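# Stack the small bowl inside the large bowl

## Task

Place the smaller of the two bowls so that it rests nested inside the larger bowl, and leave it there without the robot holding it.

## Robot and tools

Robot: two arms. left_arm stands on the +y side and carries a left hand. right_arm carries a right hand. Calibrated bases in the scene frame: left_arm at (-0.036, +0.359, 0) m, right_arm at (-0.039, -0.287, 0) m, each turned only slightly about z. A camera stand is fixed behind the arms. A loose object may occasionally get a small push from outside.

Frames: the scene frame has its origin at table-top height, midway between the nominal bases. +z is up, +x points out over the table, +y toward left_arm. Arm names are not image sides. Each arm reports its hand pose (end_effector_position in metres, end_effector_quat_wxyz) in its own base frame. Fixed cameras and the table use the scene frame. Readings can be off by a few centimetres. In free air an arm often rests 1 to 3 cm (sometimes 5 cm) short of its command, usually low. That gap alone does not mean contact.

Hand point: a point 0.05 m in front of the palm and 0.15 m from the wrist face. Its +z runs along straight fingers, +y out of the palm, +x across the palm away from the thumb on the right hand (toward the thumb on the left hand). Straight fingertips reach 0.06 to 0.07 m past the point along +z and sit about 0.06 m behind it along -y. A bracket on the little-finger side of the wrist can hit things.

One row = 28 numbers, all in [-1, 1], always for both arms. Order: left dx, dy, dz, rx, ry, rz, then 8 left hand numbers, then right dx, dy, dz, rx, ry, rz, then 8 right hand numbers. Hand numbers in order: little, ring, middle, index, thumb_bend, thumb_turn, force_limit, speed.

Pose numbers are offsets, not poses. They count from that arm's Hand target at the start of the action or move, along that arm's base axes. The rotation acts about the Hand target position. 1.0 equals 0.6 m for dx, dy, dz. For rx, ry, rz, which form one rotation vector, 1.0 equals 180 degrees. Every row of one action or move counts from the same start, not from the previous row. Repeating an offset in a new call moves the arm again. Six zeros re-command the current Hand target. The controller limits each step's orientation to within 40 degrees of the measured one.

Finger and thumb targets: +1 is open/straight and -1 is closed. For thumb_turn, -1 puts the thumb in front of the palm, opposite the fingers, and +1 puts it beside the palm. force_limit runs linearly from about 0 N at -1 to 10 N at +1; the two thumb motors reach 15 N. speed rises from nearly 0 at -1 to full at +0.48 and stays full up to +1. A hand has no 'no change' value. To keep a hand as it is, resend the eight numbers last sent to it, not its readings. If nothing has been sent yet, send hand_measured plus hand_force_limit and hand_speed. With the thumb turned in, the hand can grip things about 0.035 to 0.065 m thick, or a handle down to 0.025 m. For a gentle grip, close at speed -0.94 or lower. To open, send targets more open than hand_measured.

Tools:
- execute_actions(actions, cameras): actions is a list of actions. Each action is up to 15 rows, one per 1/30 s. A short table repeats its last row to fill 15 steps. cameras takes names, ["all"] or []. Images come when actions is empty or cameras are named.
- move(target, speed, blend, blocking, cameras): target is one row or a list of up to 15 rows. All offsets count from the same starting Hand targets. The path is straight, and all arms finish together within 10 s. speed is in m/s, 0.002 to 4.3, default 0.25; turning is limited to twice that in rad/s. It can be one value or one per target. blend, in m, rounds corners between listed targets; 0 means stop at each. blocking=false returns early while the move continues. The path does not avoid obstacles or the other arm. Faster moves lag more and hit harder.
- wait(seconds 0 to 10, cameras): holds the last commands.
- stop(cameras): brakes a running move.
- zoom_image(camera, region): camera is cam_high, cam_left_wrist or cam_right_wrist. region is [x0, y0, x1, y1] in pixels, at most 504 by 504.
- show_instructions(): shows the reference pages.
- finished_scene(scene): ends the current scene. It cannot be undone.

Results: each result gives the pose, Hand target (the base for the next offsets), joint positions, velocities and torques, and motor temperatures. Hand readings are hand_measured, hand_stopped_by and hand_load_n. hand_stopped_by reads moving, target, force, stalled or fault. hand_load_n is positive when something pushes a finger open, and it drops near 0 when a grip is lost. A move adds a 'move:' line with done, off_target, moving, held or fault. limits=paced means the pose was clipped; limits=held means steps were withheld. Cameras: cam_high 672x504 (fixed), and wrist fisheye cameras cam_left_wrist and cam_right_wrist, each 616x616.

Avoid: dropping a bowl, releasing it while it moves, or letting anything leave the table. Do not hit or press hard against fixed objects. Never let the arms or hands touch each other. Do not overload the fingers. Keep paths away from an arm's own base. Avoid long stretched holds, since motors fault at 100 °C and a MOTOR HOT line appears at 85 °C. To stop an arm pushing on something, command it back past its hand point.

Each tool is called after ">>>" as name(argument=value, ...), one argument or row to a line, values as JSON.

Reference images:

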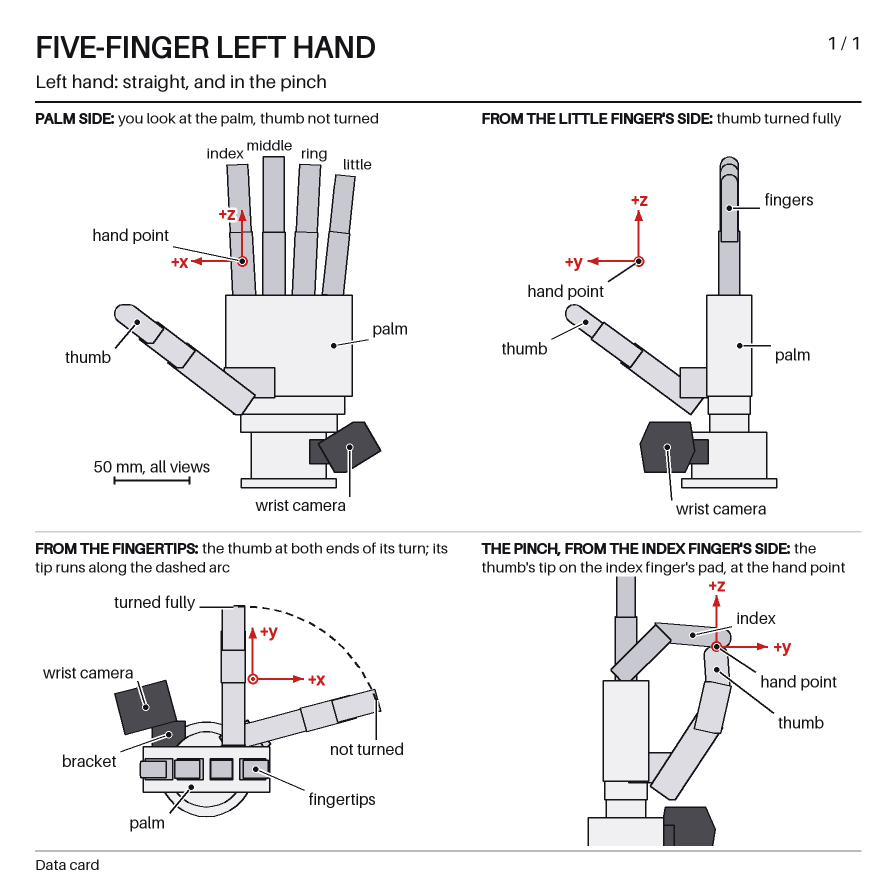

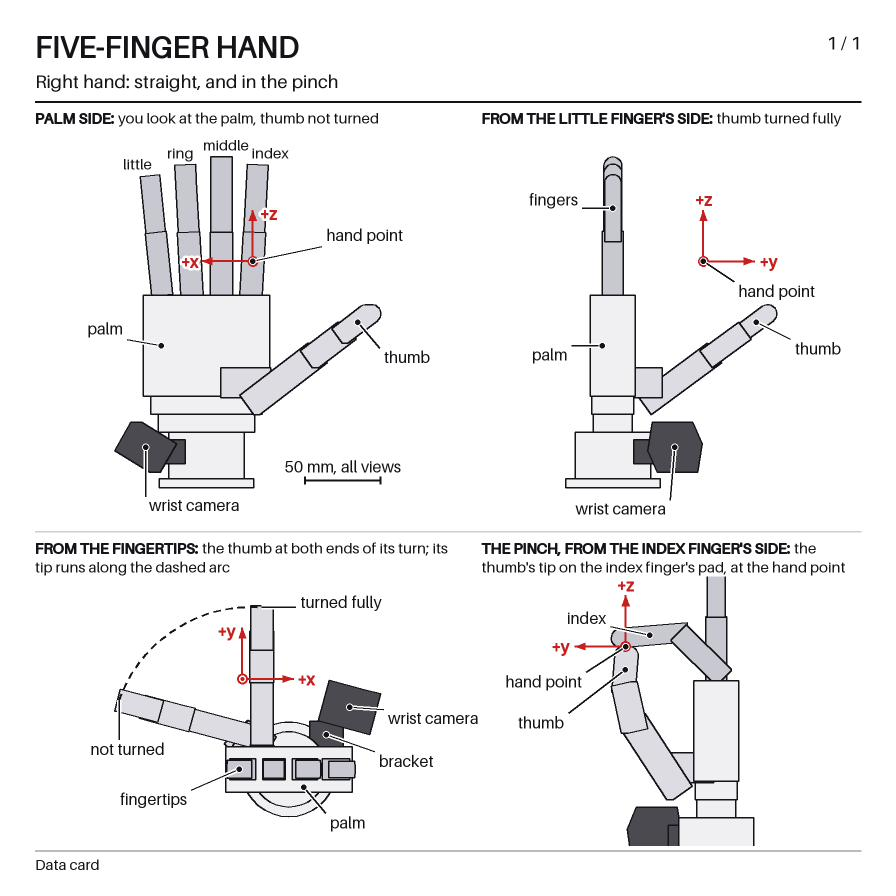

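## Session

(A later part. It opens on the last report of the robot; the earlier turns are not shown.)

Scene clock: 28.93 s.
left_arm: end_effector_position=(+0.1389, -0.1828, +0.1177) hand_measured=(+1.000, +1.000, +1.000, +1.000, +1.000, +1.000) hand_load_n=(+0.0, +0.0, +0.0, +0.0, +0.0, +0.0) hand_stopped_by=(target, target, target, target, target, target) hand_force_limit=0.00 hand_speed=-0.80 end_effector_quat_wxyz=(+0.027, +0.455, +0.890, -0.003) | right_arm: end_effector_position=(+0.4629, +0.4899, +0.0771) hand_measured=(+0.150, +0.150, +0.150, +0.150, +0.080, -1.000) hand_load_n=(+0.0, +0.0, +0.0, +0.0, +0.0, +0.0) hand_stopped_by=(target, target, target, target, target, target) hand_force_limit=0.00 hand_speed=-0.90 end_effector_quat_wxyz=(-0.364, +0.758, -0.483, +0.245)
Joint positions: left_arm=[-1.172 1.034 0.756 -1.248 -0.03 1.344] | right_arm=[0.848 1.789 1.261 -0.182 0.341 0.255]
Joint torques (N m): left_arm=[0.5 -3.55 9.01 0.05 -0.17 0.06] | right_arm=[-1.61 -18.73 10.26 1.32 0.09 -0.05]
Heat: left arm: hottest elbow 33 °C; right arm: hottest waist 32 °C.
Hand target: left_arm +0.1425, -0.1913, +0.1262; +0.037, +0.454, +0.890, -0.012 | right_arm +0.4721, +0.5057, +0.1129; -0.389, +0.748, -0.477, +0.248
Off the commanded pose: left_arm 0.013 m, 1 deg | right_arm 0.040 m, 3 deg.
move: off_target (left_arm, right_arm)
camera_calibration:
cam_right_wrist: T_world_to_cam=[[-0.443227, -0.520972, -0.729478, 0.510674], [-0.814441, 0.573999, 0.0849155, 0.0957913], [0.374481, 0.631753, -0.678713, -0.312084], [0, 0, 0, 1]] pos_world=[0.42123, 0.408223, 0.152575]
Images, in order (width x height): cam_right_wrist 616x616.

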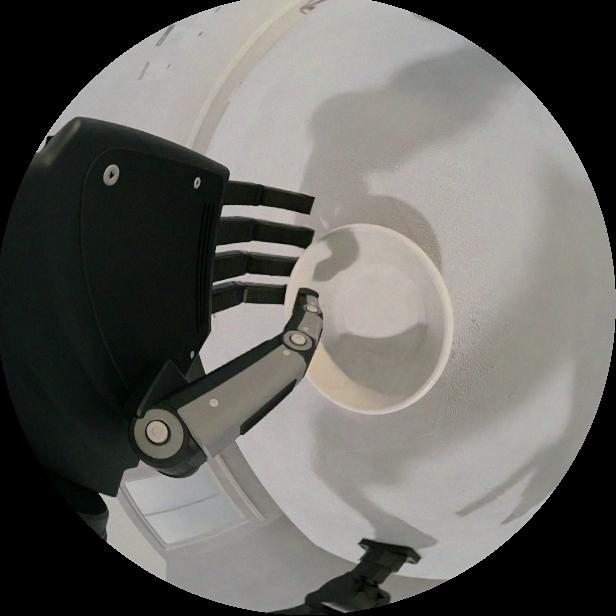

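>>> move(
  target=[0,0,0,0,0,0,1,1,1,1,1,1,0,-0.8,-0.003,0.002,-0.085,0,0,0,0.15,0.15,0.15,0.15,0.05,-1,0,-0.9],
  cameras=["cam_right_wrist"],
  speed=0.05,
)

>>> zoom_image(
  camera="cam_right_wrist",
  region=[200, 190, 450, 440],
)

Scene clock: 34.03 s.
left_arm: end_effector_position=(+0.1389, -0.1828, +0.1177) hand_measured=(+1.000, +1.000, +1.000, +1.000, +1.000, +1.000) hand_load_n=(+0.0, +0.0, +0.0, +0.0, +0.0, +0.5) hand_stopped_by=(target, target, target, target, target, target) hand_force_limit=0.00 hand_speed=-0.80 end_effector_quat_wxyz=(+0.027, +0.455, +0.890, -0.003) | right_arm: end_effector_position=(+0.4712, +0.4993, +0.0649) hand_measured=(+0.150, +0.150, +0.150, +0.150, +0.050, -1.000) hand_load_n=(+0.0, +0.0, +0.0, +0.0, +0.0, +0.0) hand_stopped_by=(target, target, target, target, target, target) hand_force_limit=0.00 hand_speed=-0.90 end_effector_quat_wxyz=(-0.384, +0.748, -0.482, +0.248)
Joint positions: left_arm=[-1.172 1.034 0.756 -1.248 -0.03 1.344] | right_arm=[0.848 1.824 1.251 -0.093 0.341 0.255]
Joint torques (N m): left_arm=[0.32 -3.43 8.96 0.03 -0.18 0.07] | right_arm=[-1.38 -16.21 7.13 2.82 0.21 -0.02]
Heat: left arm: hottest elbow 33 °C; right arm: hottest waist 32 °C.
Hand target: left_arm +0.1425, -0.1913, +0.1262; +0.037, +0.454, +0.890, -0.012 | right_arm +0.4703, +0.5070, +0.0620; -0.390, +0.748, -0.477, +0.248
Off the commanded pose: left_arm 0.013 m, 1 deg | right_arm 0.008 m, 1 deg.
move: off_target (left_arm)
camera_calibration:
cam_right_wrist: T_world_to_cam=[[-0.421678, -0.496491, -0.758739, 0.489853], [-0.816827, 0.571291, 0.080129, 0.100982], [0.393677, 0.653547, -0.646447, -0.351377], [0, 0, 0, 1]] pos_world=[0.427374, 0.415159, 0.136432]
Images, in order (width x height): cam_right_wrist 616x616.

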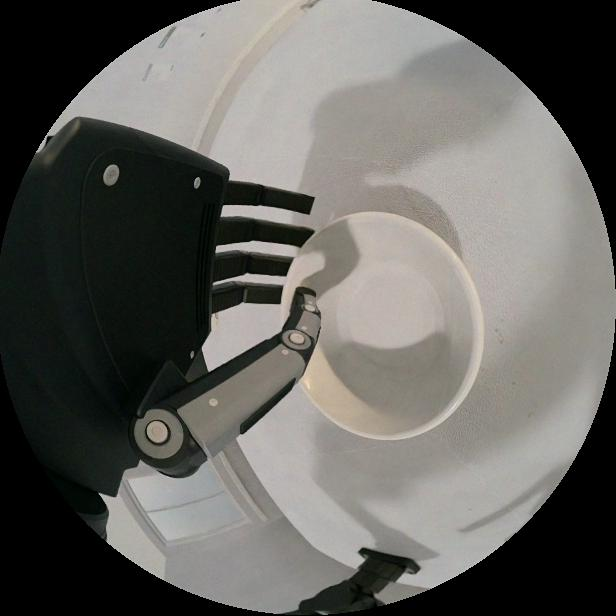

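Scaled by 2.016 from the camera's 616x616 image, which has a finer 880x880 frame.

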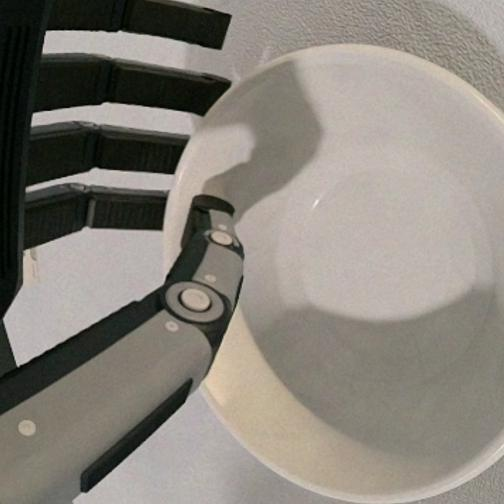

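>>> move(
  target=[0,0,0,0,0,0,1,1,1,1,1,1,0,-0.8,0.0063,-0.0063,-0.018,0,0,0,0.15,0.15,0.15,0.15,0.05,-1,0,-0.9],
  cameras=["cam_right_wrist"],
  speed=0.05,
)

>>> zoom_image(
  camera="cam_right_wrist",
  region=[200, 190, 450, 440],
)

Scene clock: 35.77 s.
left_arm: end_effector_position=(+0.1389, -0.1828, +0.1177) hand_measured=(+1.000, +1.000, +1.000, +1.000, +1.000, +1.000) hand_load_n=(+0.0, +0.0, +0.0, +0.0, +0.0, +0.0) hand_stopped_by=(target, target, target, target, target, target) hand_force_limit=0.00 hand_speed=-0.80 end_effector_quat_wxyz=(+0.027, +0.455, +0.890, -0.003) | right_arm: end_effector_position=(+0.4720, +0.5014, +0.0616) hand_measured=(+0.150, +0.150, +0.150, +0.150, +0.050, -1.000) hand_load_n=(+0.0, +0.0, +0.0, +0.0, +0.0, +0.0) hand_stopped_by=(target, target, target, target, target, target) hand_force_limit=0.00 hand_speed=-0.90 end_effector_quat_wxyz=(-0.390, +0.745, -0.481, +0.247)
Joint positions: left_arm=[-1.172 1.034 0.756 -1.248 -0.03 1.344] | right_arm=[0.848 1.831 1.242 -0.064 0.337 0.255]
Joint torques (N m): left_arm=[0.15 -3.72 8.96 -0.05 -0.15 0.09] | right_arm=[-2.02 -15.56 6.84 2.81 0.05 -0.08]
Heat: left arm: hottest elbow 33 °C; right arm: hottest waist 32 °C.
Hand target: left_arm +0.1425, -0.1913, +0.1262; +0.037, +0.454, +0.890, -0.012 | right_arm +0.4741, +0.5031, +0.0510; -0.389, +0.748, -0.477, +0.248
Off the commanded pose: left_arm 0.013 m, 1 deg | right_arm 0.011 m, 1 deg.
move: off_target (left_arm, right_arm)
camera_calibration:
cam_right_wrist: T_world_to_cam=[[-0.41433, -0.488456, -0.767946, 0.481907], [-0.819151, 0.567864, 0.0807643, 0.103497], [0.396639, 0.662527, -0.635402, -0.361815], [0, 0, 0, 1]] pos_world=[0.427958, 0.41633, 0.131821]
Images, in order (width x height): cam_right_wrist 616x616.

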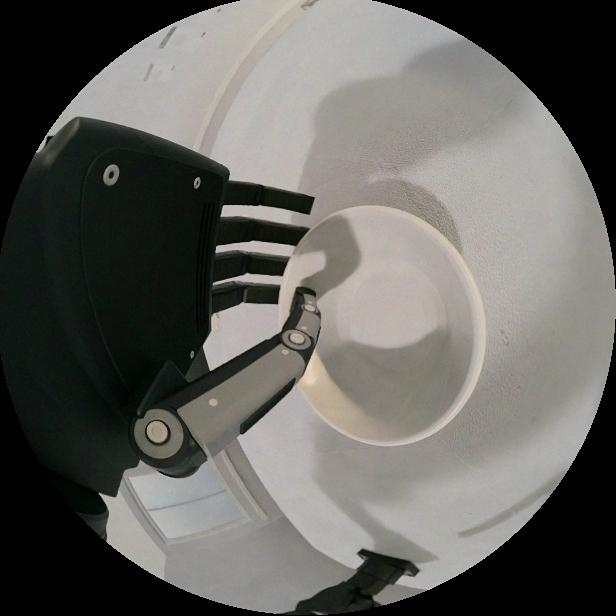

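Scaled by 2.016 from the camera's 616x616 image, which has a finer 880x880 frame.

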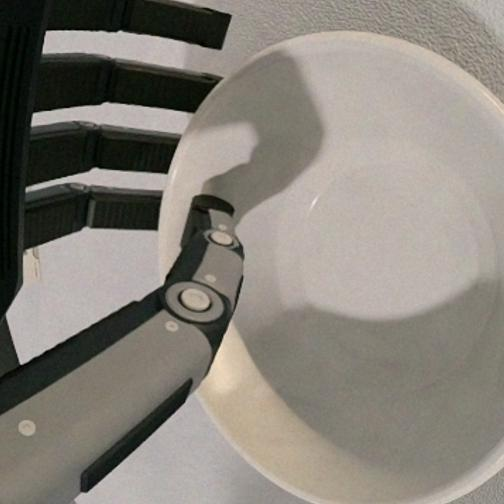

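>>> move(
  target=[0,0,0,0,0,0,1,1,1,1,1,1,0,-0.8,0.003,-0.01,-0.015,0,0,0,0.15,0.15,0.15,0.15,0.05,-1,0,-0.9],
  cameras=["cam_right_wrist","cam_high"],
  speed=0.05,
)

>>> zoom_image(
  camera="cam_right_wrist",
  region=[200, 190, 450, 440],
)

>>> zoom_image(
  camera="cam_high",
  region=[250, 110, 360, 220],
)

Scene clock: 37.37 s.
left_arm: end_effector_position=(+0.1389, -0.1828, +0.1177) hand_measured=(+1.000, +1.000, +1.000, +1.000, +1.000, +1.000) hand_load_n=(+0.0, +0.0, +0.0, +0.0, +0.0, +0.0) hand_stopped_by=(target, target, target, target, target, target) hand_force_limit=0.00 hand_speed=-0.80 end_effector_quat_wxyz=(+0.027, +0.455, +0.890, -0.003) | right_arm: end_effector_position=(+0.4691, +0.5003, +0.0531) hand_measured=(+0.150, +0.150, +0.150, +0.150, +0.050, -1.000) hand_load_n=(+0.0, +0.0, +0.0, +0.0, +0.0, +0.0) hand_stopped_by=(target, target, target, target, target, target) hand_force_limit=0.00 hand_speed=-0.90 end_effector_quat_wxyz=(-0.392, +0.746, -0.479, +0.245)
Joint positions: left_arm=[-1.172 1.034 0.756 -1.248 -0.03 1.344] | right_arm=[0.848 1.837 1.224 -0.037 0.329 0.254]
Joint torques (N m): left_arm=[0.38 -3.55 8.98 -0.03 -0.15 0.07] | right_arm=[-2.73 -15.33 6.74 2.82 0.04 -0.11]
Heat: left arm: hottest elbow 33 °C; right arm: hottest waist 32 °C.
Hand target: left_arm +0.1425, -0.1913, +0.1262; +0.037, +0.454, +0.890, -0.012 | right_arm +0.4759, +0.4972, +0.0420; -0.389, +0.748, -0.477, +0.248
Off the commanded pose: left_arm 0.013 m, 1 deg | right_arm 0.013 m, 1 deg.
move: off_target (left_arm, right_arm)
camera_calibration:
cam_right_wrist: T_world_to_cam=[[-0.412254, -0.488272, -0.76918, 0.472641], [-0.822808, 0.562045, 0.0842127, 0.106873], [0.391195, 0.667604, -0.633459, -0.365488], [0, 0, 0, 1]] pos_world=[0.425761, 0.414711, 0.123024]
Images, in order (width x height): cam_high 672x504, cam_right_wrist 616x616.

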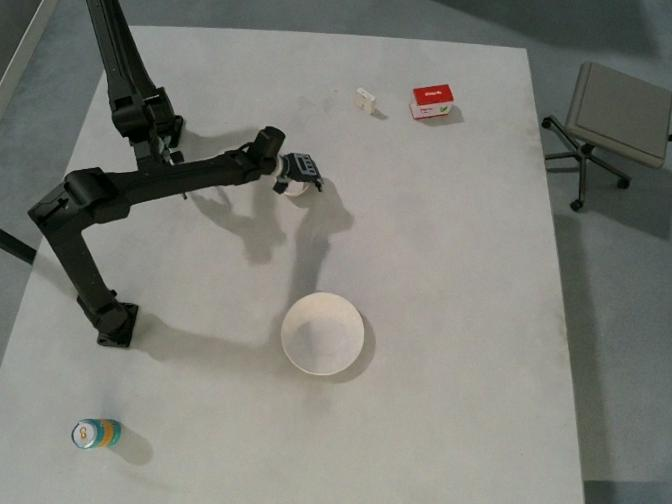

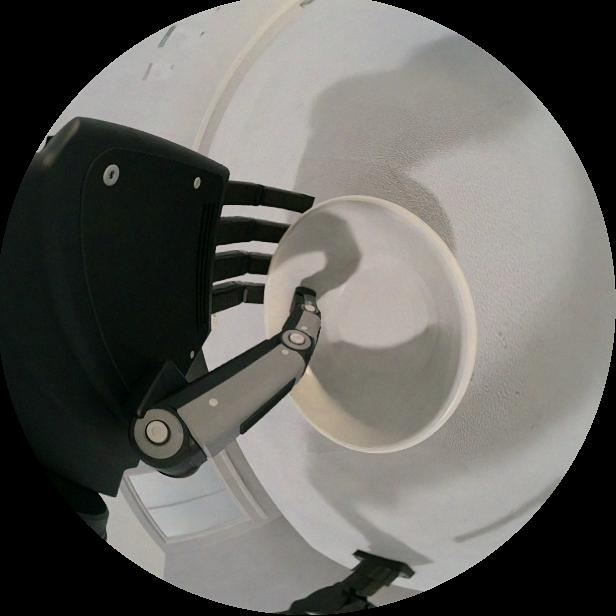

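Scaled by 2.016 from the camera's 616x616 image, which has a finer 880x880 frame.

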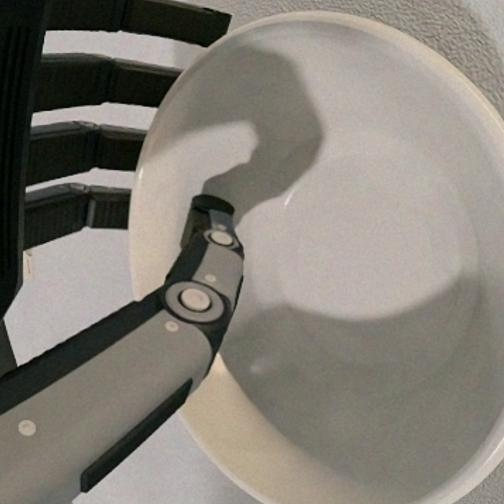

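Scaled by 4.582.

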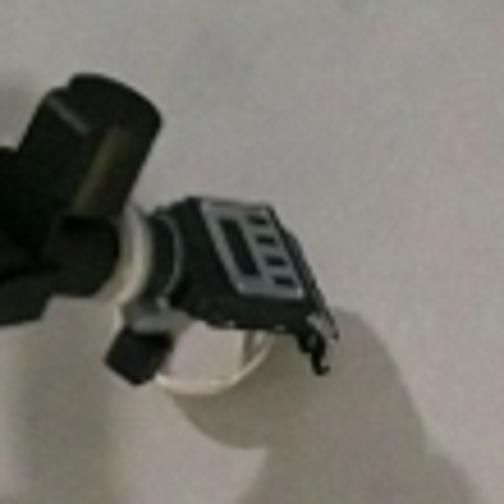

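>>> move(
  target=[0,0,0,0,0,0,1,1,1,1,1,1,0,-0.8,0,0,0,0,0,0,0.15,0.15,-0.6,-0.6,0.05,-1,-0.3,-0.91],
  cameras=["cam_right_wrist"],
)

>>> zoom_image(
  camera="cam_right_wrist",
  region=[200, 190, 450, 440],
)

Scene clock: 39.77 s.
left_arm: end_effector_position=(+0.1389, -0.1828, +0.1177) hand_measured=(+1.000, +1.000, +1.000, +1.000, +1.000, +1.000) hand_load_n=(+0.0, +0.0, +0.0, +0.0, -0.5, +0.0) hand_stopped_by=(target, target, target, target, target, target) hand_force_limit=0.00 hand_speed=-0.80 end_effector_quat_wxyz=(+0.027, +0.455, +0.890, -0.003) | right_arm: end_effector_position=(+0.4691, +0.5007, +0.0512) hand_measured=(+0.150, +0.150, -0.142, -0.176, +0.050, -1.000) hand_load_n=(+0.0, +0.0, +2.0, +4.5, +1.0, -0.5) hand_stopped_by=(target, target, force, force, target, target) hand_force_limit=-0.30 hand_speed=-0.91 end_effector_quat_wxyz=(-0.392, +0.747, -0.478, +0.244)
Joint positions: left_arm=[-1.172 1.034 0.756 -1.248 -0.03 1.344] | right_arm=[0.848 1.84 1.224 -0.034 0.328 0.252]
Joint torques (N m): left_arm=[0.38 -3.84 9.01 -0.01 -0.15 0.07] | right_arm=[-2.67 -15.62 6.74 2.73 0.11 -0.11]
Heat: left arm: hottest elbow 34 °C; right arm: hottest waist 32 °C.
Hand target: left_arm +0.1425, -0.1913, +0.1262; +0.037, +0.454, +0.890, -0.012 | right_arm +0.4759, +0.4971, +0.0420; -0.389, +0.748, -0.477, +0.248
Off the commanded pose: left_arm 0.013 m, 1 deg | right_arm 0.012 m, 1 deg.
move: off_target (left_arm, right_arm)
camera_calibration:
cam_right_wrist: T_world_to_cam=[[-0.411528, -0.490225, -0.768325, 0.472001], [-0.82407, 0.560237, 0.0839301, 0.108418], [0.389299, 0.667693, -0.634533, -0.36598], [0, 0, 0, 1]] pos_world=[0.426061, 0.41501, 0.121325]
Images, in order (width x height): cam_right_wrist 616x616.

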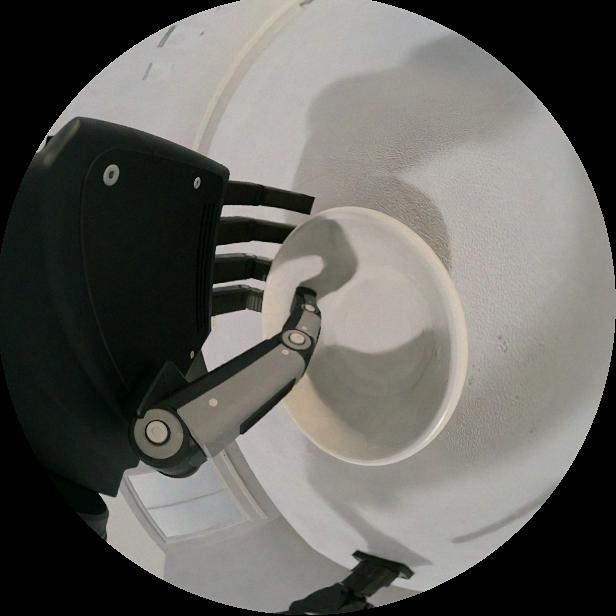

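Scaled by 2.016 from the camera's 616x616 image, which has a finer 880x880 frame.

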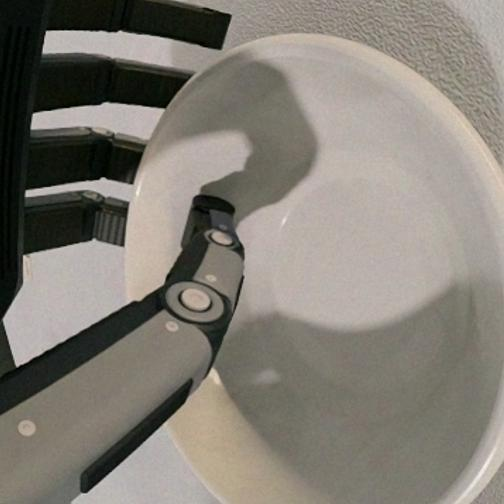

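>>> move(
  target=[0,0,0,0,0,0,1,1,1,1,1,1,0,-0.8,0,0,0,0,0,0,0.15,0.15,-0.65,-0.65,0.05,-1,0.1,-0.9],
  cameras=["cam_right_wrist"],
)

>>> zoom_image(
  camera="cam_right_wrist",
  region=[200, 190, 500, 490],
)

Scene clock: 40.70 s.
left_arm: end_effector_position=(+0.1389, -0.1828, +0.1177) hand_measured=(+1.000, +1.000, +1.000, +1.000, +1.000, +1.000) hand_load_n=(+0.0, +0.0, +0.0, +0.0, +0.0, +0.0) hand_stopped_by=(target, target, target, target, target, target) hand_force_limit=0.00 hand_speed=-0.80 end_effector_quat_wxyz=(+0.027, +0.455, +0.890, -0.003) | right_arm: end_effector_position=(+0.4686, +0.5001, +0.0486) hand_measured=(+0.150, +0.150, -0.158, -0.182, +0.050, -1.000) hand_load_n=(+0.0, +0.0, +4.5, +5.5, -0.5, -1.0) hand_stopped_by=(target, target, force, force, target, target) hand_force_limit=0.10 hand_speed=-0.90 end_effector_quat_wxyz=(-0.390, +0.748, -0.478, +0.244)
Joint positions: left_arm=[-1.172 1.034 0.756 -1.248 -0.03 1.344] | right_arm=[0.848 1.843 1.223 -0.034 0.328 0.252]
Joint torques (N m): left_arm=[0.38 -3.66 8.99 0.01 -0.17 0.05] | right_arm=[-2.67 -16.03 6.8 2.71 0.11 -0.11]
Heat: left arm: hottest elbow 34 °C; right arm: hottest waist 32 °C.
Hand target: left_arm +0.1425, -0.1913, +0.1262; +0.037, +0.454, +0.890, -0.012 | right_arm +0.4758, +0.4971, +0.0422; -0.390, +0.748, -0.477, +0.248
Off the commanded pose: left_arm 0.013 m, 1 deg | right_arm 0.010 m, 0 deg.
move: off_target (left_arm)
camera_calibration:
cam_right_wrist: T_world_to_cam=[[-0.413658, -0.492673, -0.765611, 0.471648], [-0.823854, 0.560473, 0.0844602, 0.108271], [0.387493, 0.665689, -0.637736, -0.365081], [0, 0, 0, 1]] pos_world=[0.425767, 0.414716, 0.119129]
Images, in order (width x height): cam_right_wrist 616x616.

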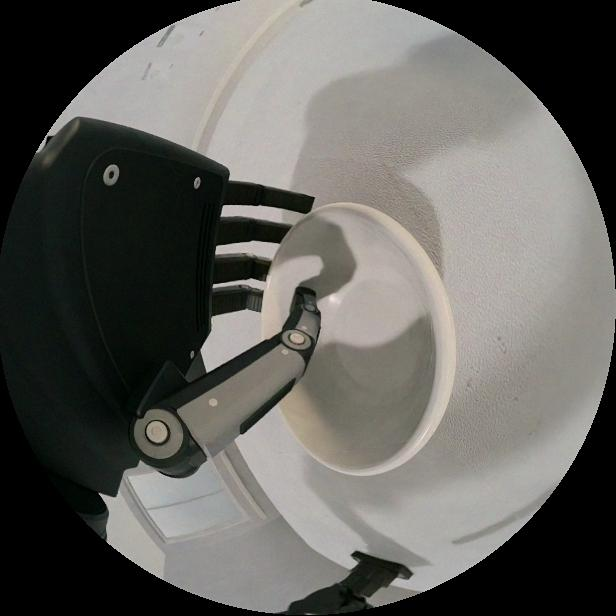

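Scaled by 1.680 from the camera's 616x616 image, which has a finer 880x880 frame.

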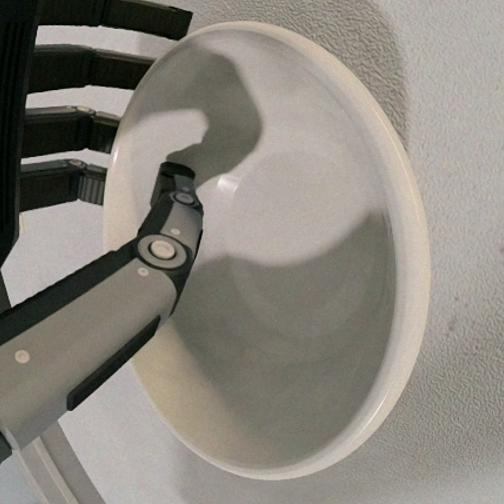

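>>> move(
  target=[0,0,0,0,0,0,1,1,1,1,1,1,0,-0.8,0,0,0.13,0,0,0,0.15,0.15,-0.65,-0.65,0.05,-1,0.1,-0.9],
  speed=0.05,
  cameras=["cam_right_wrist","cam_high"],
)

>>> zoom_image(
  camera="cam_high",
  region=[250, 110, 360, 220],
)

Scene clock: 43.33 s.
left_arm: end_effector_position=(+0.1389, -0.1828, +0.1177) hand_measured=(+1.000, +1.000, +1.000, +1.000, +1.000, +1.000) hand_load_n=(+0.0, +0.0, +0.0, +0.0, +0.0, +0.0) hand_stopped_by=(target, target, target, target, target, target) hand_force_limit=0.00 hand_speed=-0.80 end_effector_quat_wxyz=(+0.027, +0.455, +0.890, -0.003) | right_arm: end_effector_position=(+0.4547, +0.4843, +0.0706) hand_measured=(+0.150, +0.150, -0.158, -0.182, +0.050, -1.000) hand_load_n=(+0.0, +0.0, +8.5, +6.5, +2.5, -0.5) hand_stopped_by=(target, target, force, force, target, target) hand_force_limit=0.10 hand_speed=-0.90 end_effector_quat_wxyz=(-0.355, +0.765, -0.481, +0.238)
Joint positions: left_arm=[-1.172 1.034 0.756 -1.248 -0.03 1.344] | right_arm=[0.848 1.782 1.244 -0.196 0.328 0.252]
Joint torques (N m): left_arm=[0.62 -3.49 8.98 0.08 -0.17 0.08] | right_arm=[-2.67 -19.6 10.89 1.5 0.17 -0.11]
Heat: left arm: hottest elbow 34 °C; right arm: hottest waist 32 °C.
Hand target: left_arm +0.1425, -0.1913, +0.1262; +0.037, +0.454, +0.890, -0.012 | right_arm +0.4759, +0.4972, +0.1202; -0.390, +0.748, -0.477, +0.248
Off the commanded pose: left_arm 0.013 m, 1 deg | right_arm 0.055 m, 5 deg.
move: off_target (left_arm, right_arm)
camera_calibration:
cam_right_wrist: T_world_to_cam=[[-0.452298, -0.536506, -0.712452, 0.509862], [-0.819177, 0.565787, 0.0939906, 0.0984425], [0.35267, 0.626136, -0.695397, -0.296079], [0, 0, 0, 1]] pos_world=[0.41567, 0.403232, 0.148107]
Images, in order (width x height): cam_high 672x504, cam_right_wrist 616x616.

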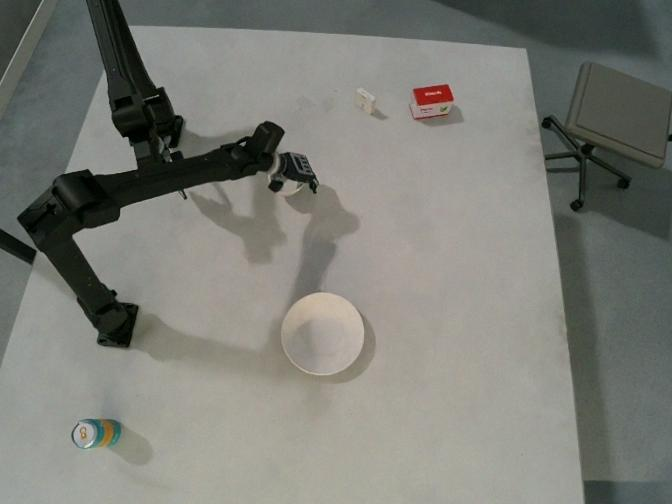

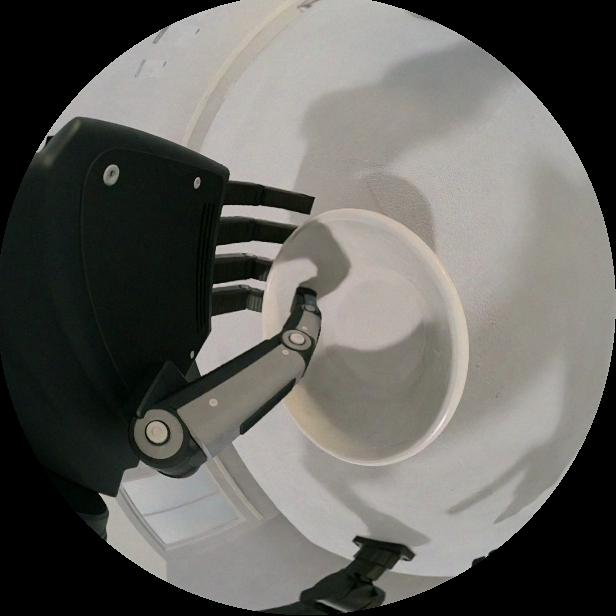

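Scaled by 4.582.

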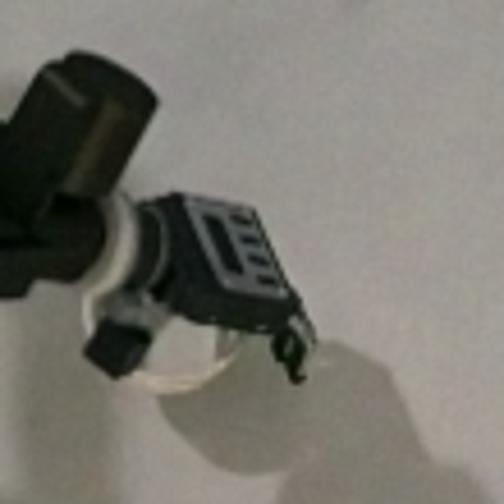

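>>> move(
  target=[
    [0,0,0,0,0,0,1,1,1,1,1,1,0,-0.8,0,0,0.14,0.009,-0.0203,0,0.15,0.15,-0.65,-0.65,0.05,-1,0.1,-0.9],
    [0.223,-0.742,0.15,0.009,-0.0203,0,1,1,1,1,1,1,0,-0.8,0,0,0,0,0,0,0.15,0.15,-0.65,-0.65,0.05,-1,0.1,-0.9],
  ],
  speed=0.1,
)

Scene clock: 50.50 s.
left_arm: end_effector_position=(+0.1766, -0.2976, +0.1337) hand_measured=(+1.000, +1.000, +1.000, +1.000, +1.000, +1.000) hand_load_n=(+0.0, +0.0, +0.0, +0.0, +0.0, +0.0) hand_stopped_by=(target, target, target, target, target, target) hand_force_limit=0.00 hand_speed=-0.80 end_effector_quat_wxyz=(+0.025, +0.455, +0.890, +0.010) | right_arm: end_effector_position=(+0.4609, +0.4848, +0.1499) hand_measured=(+0.150, +0.150, -0.158, -0.182, +0.050, -1.000) hand_load_n=(+0.0, +0.0, +8.5, +6.5, +2.5, -1.0) hand_stopped_by=(target, target, force, force, target, target) hand_force_limit=0.10 hand_speed=-0.90 end_effector_quat_wxyz=(-0.379, +0.753, -0.474, +0.254)
Joint positions: left_arm=[-1.207 1.377 1.071 -1.241 -0.049 1.31] | right_arm=[0.848 1.683 1.307 -0.292 0.345 0.233]
Joint torques (N m): left_arm=[0.26 -9.29 7.08 0.01 -0.16 0.09] | right_arm=[-2.32 -16.73 9.91 3 0.11 -0.05]
Heat: left arm: hottest elbow 34 °C; right arm: hottest waist 32 °C.
Hand target: left_arm +0.1770, -0.2980, +0.1381; +0.031, +0.455, +0.890, +0.005 (not the last commanded pose) | right_arm +0.4745, +0.4957, +0.1769; -0.407, +0.739, -0.471, +0.260 (not the last commanded pose)
Off the commanded pose: left_arm 0.363 m, 4 deg | right_arm 0.036 m, 2 deg.
move: held (left_arm; a check stopped the path), off_target (right_arm; braked when a check withheld steps of left_arm); path passed 1 of 2 targets; limits=held
pose unreachable (left arm): on one or more control steps of this call, first in action 0 (counted from 0), this arm could not follow its commanded pose, so it was not sent that pose on those steps. It may still have moved: this result reports where it is.
cause: moving toward the commanded pose would bring a part of the arm too close to another arm (a part of this arm just beyond joint 3 (elbow) and a part of the right arm just beyond its joint 3 (elbow), 30 mm apart when this arm was first held).

>>> move(
  target=[-0.0575,0.178,-0.01,0,0,0,1,1,1,1,1,1,0,-0.8,0,0,0,0,0,0,0.15,0.15,-0.65,-0.65,0.05,-1,0.1,-0.9],
  speed=0.1,
  cameras=["cam_high","cam_right_wrist"],
)

Scene clock: 52.60 s.
left_arm: end_effector_position=(+0.1405, -0.1943, +0.1305) hand_measured=(+1.000, +1.000, +1.000, +1.000, +1.000, +1.000) hand_load_n=(+0.0, +0.0, +0.0, +0.0, +0.0, +0.0) hand_stopped_by=(target, target, target, target, target, target) hand_force_limit=0.00 hand_speed=-0.80 end_effector_quat_wxyz=(+0.031, +0.456, +0.889, +0.005) | right_arm: end_effector_position=(+0.4609, +0.4848, +0.1499) hand_measured=(+0.150, +0.150, -0.158, -0.182, +0.050, -1.000) hand_load_n=(+0.0, +0.0, +8.5, +6.5, +2.5, -0.5) hand_stopped_by=(target, target, force, force, target, target) hand_force_limit=0.10 hand_speed=-0.90 end_effector_quat_wxyz=(-0.379, +0.753, -0.474, +0.254)
Joint positions: left_arm=[-1.197 1.062 0.806 -1.274 -0.049 1.323] | right_arm=[0.848 1.683 1.307 -0.292 0.345 0.233]
Joint torques (N m): left_arm=[1.32 -4.48 7.19 -0.21 -0.15 0.11] | right_arm=[-2.32 -16.67 9.91 2.99 0.1 -0.05]
Heat: left arm: hottest elbow 34 °C; right arm: hottest waist 32 °C.
Hand target: left_arm +0.1425, -0.1911, +0.1322; +0.031, +0.455, +0.890, +0.005 | right_arm +0.4745, +0.4957, +0.1769; -0.407, +0.739, -0.471, +0.260
Off the commanded pose: left_arm 0.004 m, 0 deg | right_arm 0.032 m, 4 deg.
move: off_target (right_arm)
camera_calibration:
cam_right_wrist: T_world_to_cam=[[-0.410691, -0.515294, -0.7522, 0.545914], [-0.822867, 0.564803, 0.0623564, 0.102671], [0.392713, 0.64457, -0.655977, -0.276716], [0, 0, 0, 1]] pos_world=[0.417356, 0.40168, 0.222715]
Images, in order (width x height): cam_high 672x504, cam_right_wrist 616x616.

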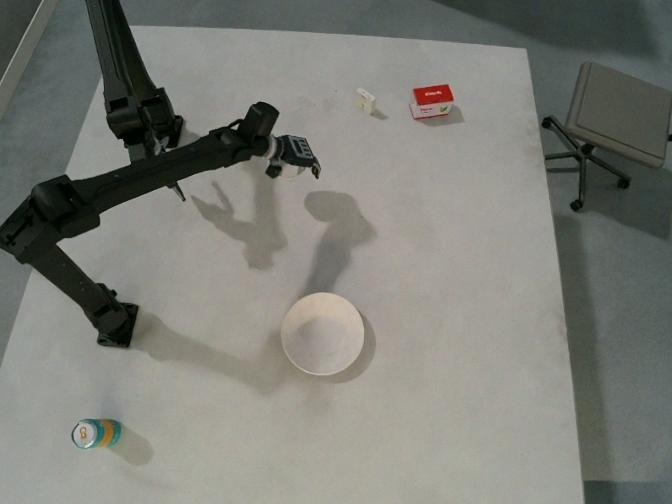

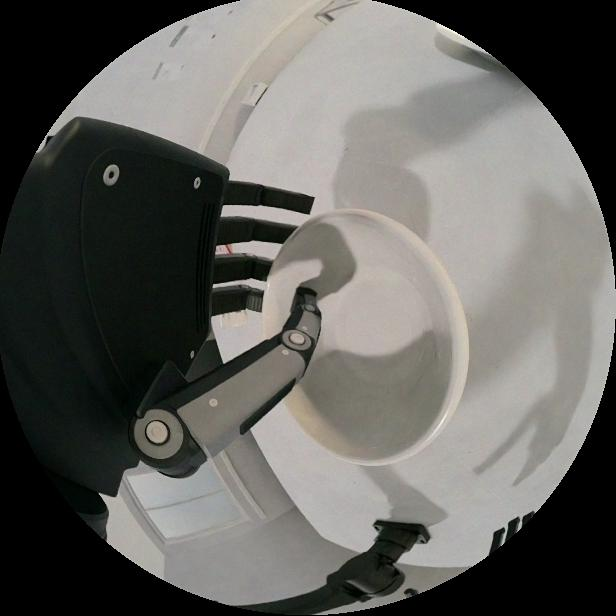

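>>> move(
  target=[0,0,0,0,0,0,1,1,1,1,1,1,0,-0.8,0.2308,-0.7428,0.005,0,0,0,0.15,0.15,-0.65,-0.65,0.05,-1,0.1,-0.9],
  speed=0.15,
  cameras=["cam_high","cam_right_wrist"],
)

>>> zoom_image(
  camera="cam_high",
  region=[260, 260, 400, 400],
)

Scene clock: 57.00 s.
left_arm: end_effector_position=(+0.1405, -0.1943, +0.1305) hand_measured=(+1.000, +1.000, +1.000, +1.000, +1.000, +1.000) hand_load_n=(+0.0, +0.0, -0.5, +0.0, +0.0, +0.0) hand_stopped_by=(target, target, target, target, target, target) hand_force_limit=0.00 hand_speed=-0.80 end_effector_quat_wxyz=(+0.031, +0.456, +0.889, +0.005) | right_arm: end_effector_position=(+0.5908, +0.0556, +0.1521) hand_measured=(+0.150, +0.150, -0.158, -0.182, +0.050, -1.000) hand_load_n=(+0.0, +0.0, +8.5, +6.0, +2.5, -0.5) hand_stopped_by=(target, target, force, force, target, target) hand_force_limit=0.10 hand_speed=-0.90 end_effector_quat_wxyz=(-0.397, +0.743, -0.484, +0.238)
Joint positions: left_arm=[-1.197 1.062 0.806 -1.274 -0.049 1.324] | right_arm=[-0.058 1.558 1.149 -0.265 -0.412 -0.272]
Joint torques (N m): left_arm=[1.38 -4.37 7.12 -0.27 -0.15 0.17] | right_arm=[-2.55 -13.57 11.73 1.57 -0.52 -0.1]
Motor temperatures (°C): left_arm=[26 29 34 29 28 30] | right_arm=[32 28 33 29 28 26]
Heat: left arm: hottest elbow 34 °C; right arm: hottest elbow 33 °C.
Hand target: left_arm +0.1425, -0.1911, +0.1322; +0.031, +0.455, +0.890, +0.005 | right_arm +0.6130, +0.0500, +0.1799; -0.407, +0.739, -0.471, +0.260
Off the commanded pose: left_arm 0.004 m, 0 deg | right_arm 0.036 m, 3 deg.
move: off_target (right_arm)
camera_calibration:
cam_right_wrist: T_world_to_cam=[[-0.420902, -0.472138, -0.774549, 0.386802], [-0.819638, 0.563774, 0.101747, 0.443981], [0.388633, 0.677675, -0.624276, -0.0539546], [0, 0, 0, 1]] pos_world=[0.547678, -0.0311175, 0.220741]
Images, in order (width x height): cam_high 672x504, cam_right_wrist 616x616.

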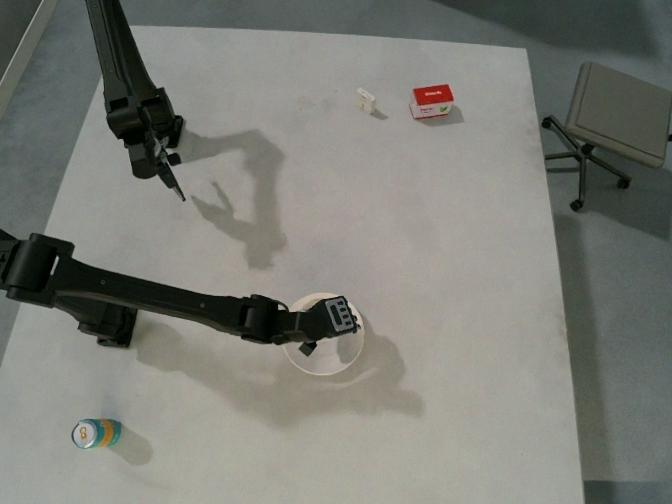

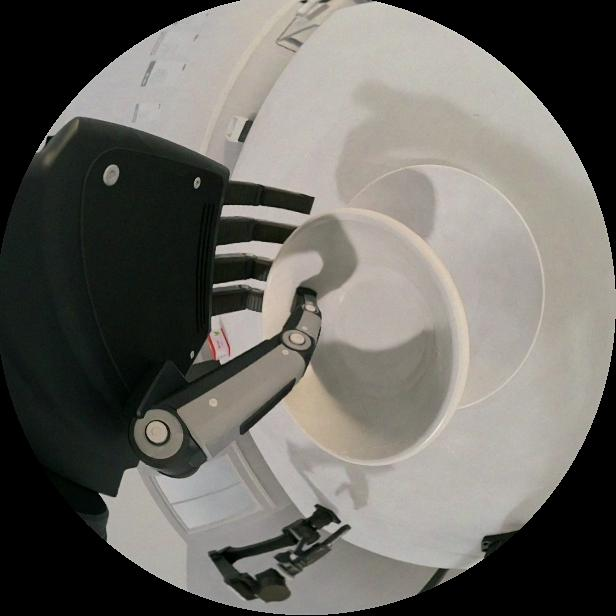

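Scaled by 3.600.

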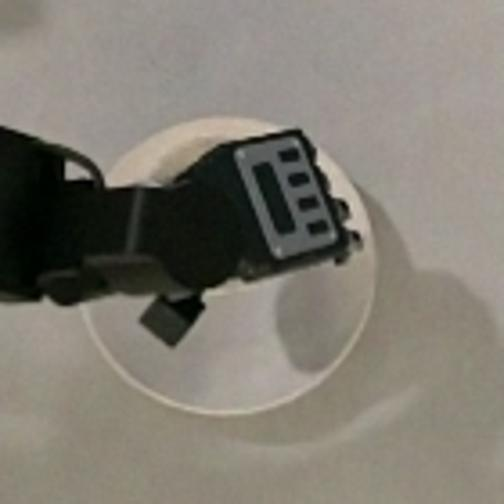

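>>> zoom_image(
  camera="cam_right_wrist",
  region=[300, 140, 600, 440],
)

Scaled by 1.680 from the camera's 616x616 image, which has a finer 880x880 frame.

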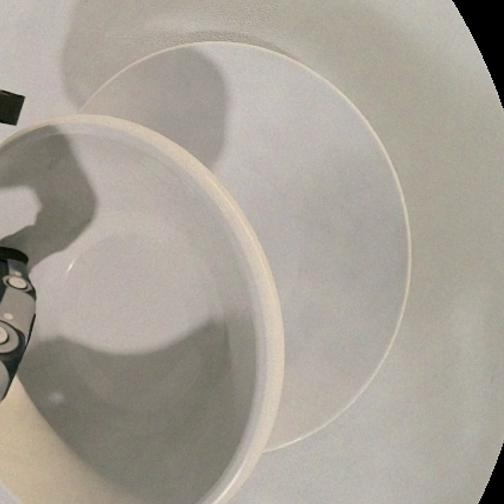

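>>> move(
  target=[0,0,0,0,0,0,1,1,1,1,1,1,0,-0.8,-0.005,-0.02,-0.1,0.0049,-0.01,0,-0.3,-0.05,-0.65,-0.65,0.05,-1,0.1,-0.9],
  speed=0.08,
  cameras=["cam_high","cam_right_wrist"],
)

>>> zoom_image(
  camera="cam_high",
  region=[260, 260, 400, 400],
)

>>> zoom_image(
  camera="cam_right_wrist",
  region=[250, 110, 610, 470],
)

Scene clock: 63.13 s.
left_arm: end_effector_position=(+0.1405, -0.1943, +0.1305) hand_measured=(+1.000, +1.000, +1.000, +1.000, +1.000, +1.000) hand_load_n=(+0.0, +0.0, +0.0, +0.0, +0.0, +0.0) hand_stopped_by=(target, target, target, target, target, target) hand_force_limit=0.00 hand_speed=-0.80 end_effector_quat_wxyz=(+0.031, +0.456, +0.889, +0.005) | right_arm: end_effector_position=(+0.5994, +0.0485, +0.1095) hand_measured=(-0.300, -0.050, -0.158, -0.182, +0.050, -1.000) hand_load_n=(+0.0, +0.0, +8.5, +6.0, +3.0, -1.0) hand_stopped_by=(target, target, force, force, target, target) hand_force_limit=0.10 hand_speed=-0.90 end_effector_quat_wxyz=(-0.413, +0.737, -0.474, +0.248)
Joint positions: left_arm=[-1.197 1.062 0.806 -1.274 -0.049 1.324] | right_arm=[-0.078 1.625 1.082 -0.092 -0.446 -0.277]
Joint torques (N m): left_arm=[1.67 -4.42 7.25 -0.2 -0.13 0.16] | right_arm=[-3.14 -14.39 7.79 3.12 -0.54 -0.09]
Heat: left arm: hottest elbow 34 °C; right arm: hottest elbow 33 °C.
Hand target: left_arm +0.1425, -0.1911, +0.1322; +0.031, +0.455, +0.890, +0.005 | right_arm +0.6099, +0.0381, +0.1198; -0.420, +0.731, -0.466, +0.267
Off the commanded pose: left_arm 0.004 m, 0 deg | right_arm 0.018 m, 3 deg.
move: off_target (right_arm)
camera_calibration:
cam_right_wrist: T_world_to_cam=[[-0.383391, -0.464144, -0.798487, 0.333813], [-0.828492, 0.554925, 0.0752318, 0.468076], [0.408182, 0.690383, -0.597293, -0.0943653], [0, 0, 0, 1]] pos_world=[0.554297, -0.0396619, 0.174967]
Images, in order (width x height): cam_high 672x504, cam_right_wrist 616x616.

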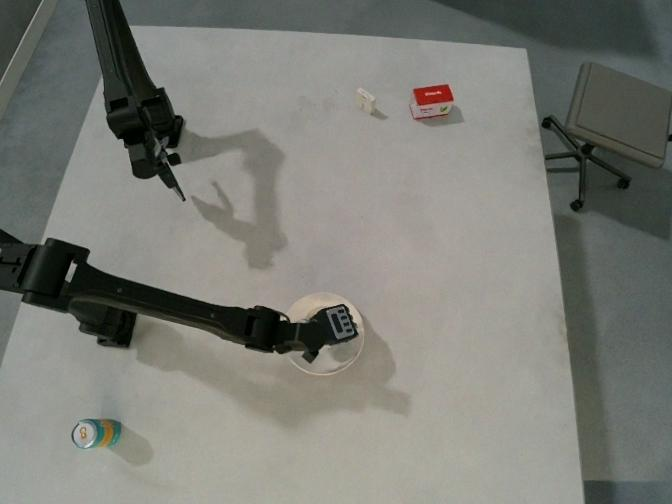

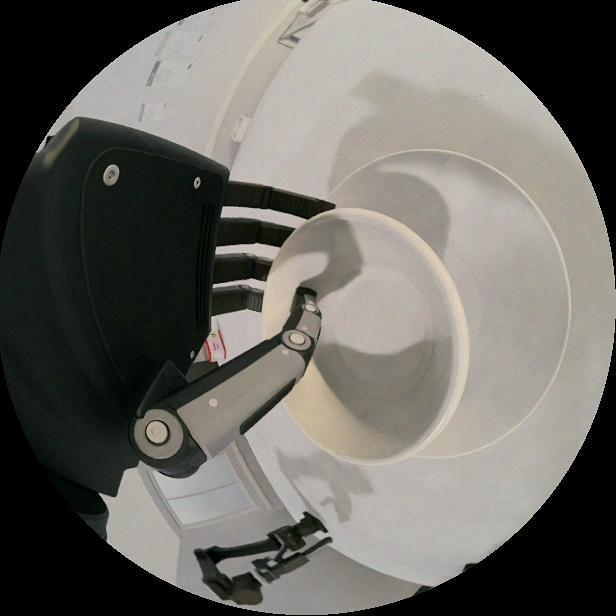

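Scaled by 3.600.

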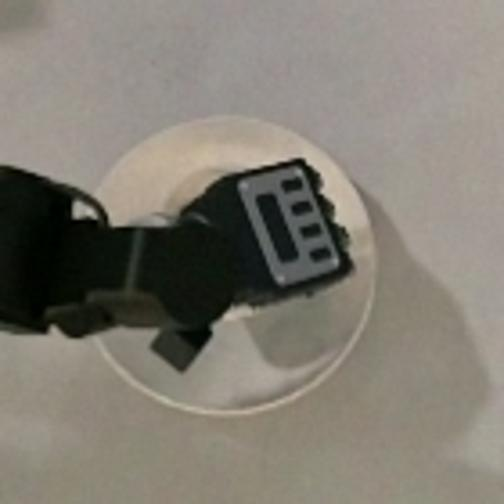

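Scaled by 1.400 from the camera's 616x616 image, which has a finer 880x880 frame.

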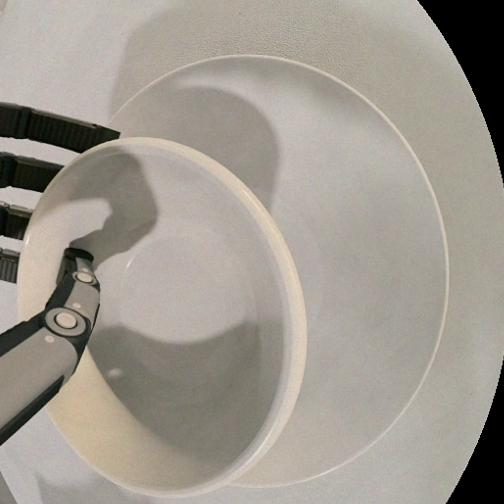

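>>> move(
  target=[0,0,0,0,0,0,1,1,1,1,1,1,0,-0.8,-0.005,-0.005,-0.06,0,0,0,-0.3,-0.05,-0.65,-0.65,0.05,-1,0.1,-0.9],
  speed=0.06,
  cameras=["cam_high","cam_right_wrist"],
)

>>> zoom_image(
  camera="cam_high",
  region=[260, 260, 400, 400],
)

Scene clock: 66.47 s.
left_arm: end_effector_position=(+0.1405, -0.1943, +0.1305) hand_measured=(+1.000, +1.000, +1.000, +1.000, +1.000, +1.000) hand_load_n=(+0.0, +0.0, +0.0, +0.0, +0.0, +0.0) hand_stopped_by=(target, target, target, target, target, target) hand_force_limit=0.00 hand_speed=-0.80 end_effector_quat_wxyz=(+0.031, +0.456, +0.889, +0.005) | right_arm: end_effector_position=(+0.5968, +0.0460, +0.0752) hand_measured=(-0.300, -0.050, -0.158, -0.182, +0.050, -1.000) hand_load_n=(+0.0, +0.0, +9.0, +6.0, +2.5, -1.0) hand_stopped_by=(target, target, force, force, target, target) hand_force_limit=0.10 hand_speed=-0.90 end_effector_quat_wxyz=(-0.414, +0.736, -0.474, +0.249)
Joint positions: left_arm=[-1.197 1.062 0.806 -1.274 -0.049 1.324] | right_arm=[-0.084 1.672 1.033 0.004 -0.452 -0.28]
Joint torques (N m): left_arm=[1.55 -4.48 7.24 -0.35 -0.13 0.14] | right_arm=[-3.19 -14.45 7.32 3.1 -0.54 -0.09]
Heat: left arm: hottest elbow 34 °C; right arm: hottest elbow 33 °C.
Hand target: left_arm +0.1425, -0.1911, +0.1322; +0.031, +0.455, +0.890, +0.005 | right_arm +0.6070, +0.0351, +0.0838; -0.420, +0.731, -0.466, +0.267
Off the commanded pose: left_arm 0.004 m, 0 deg | right_arm 0.017 m, 2 deg.
move: off_target (right_arm)
camera_calibration:
cam_right_wrist: T_world_to_cam=[[-0.381025, -0.463971, -0.799719, 0.30298], [-0.828929, 0.554542, 0.0732148, 0.470237], [0.409508, 0.690807, -0.595894, -0.112953], [0, 0, 0, 1]] pos_world=[0.551492, -0.0421635, 0.140562]
Images, in order (width x height): cam_high 672x504, cam_right_wrist 616x616.

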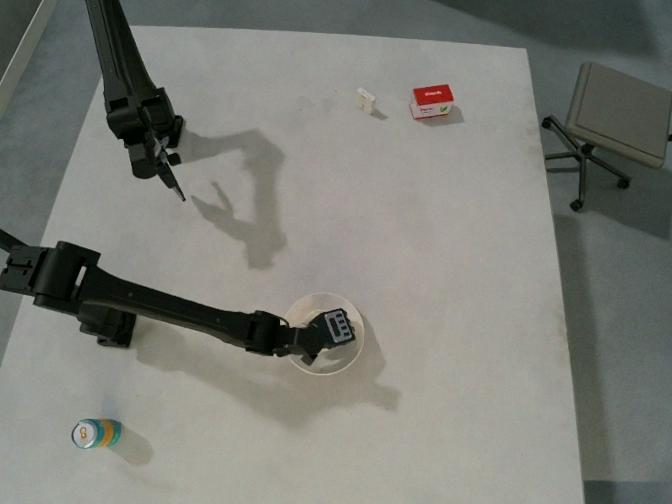

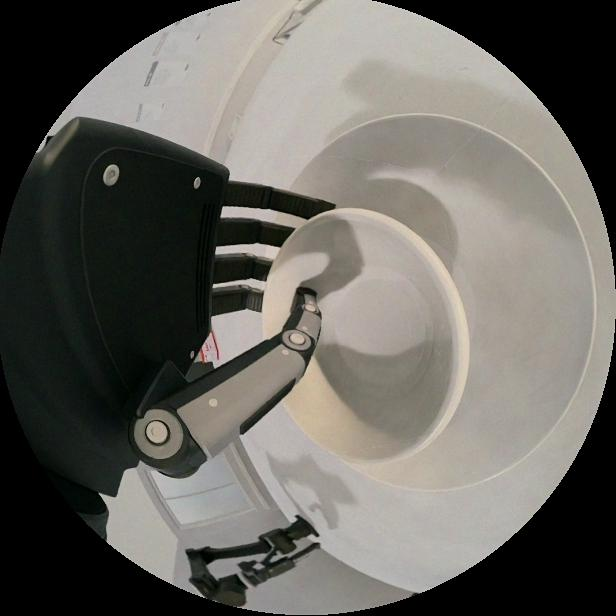

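Scaled by 3.600.

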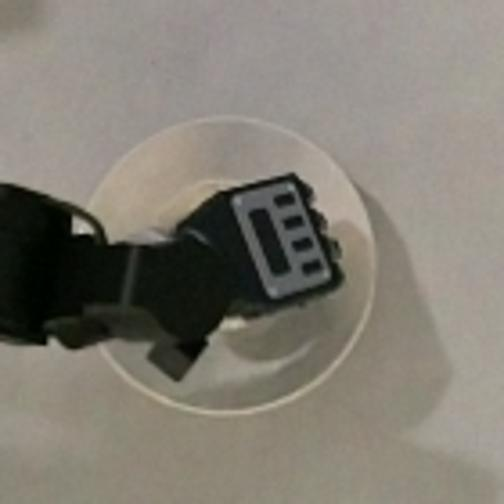

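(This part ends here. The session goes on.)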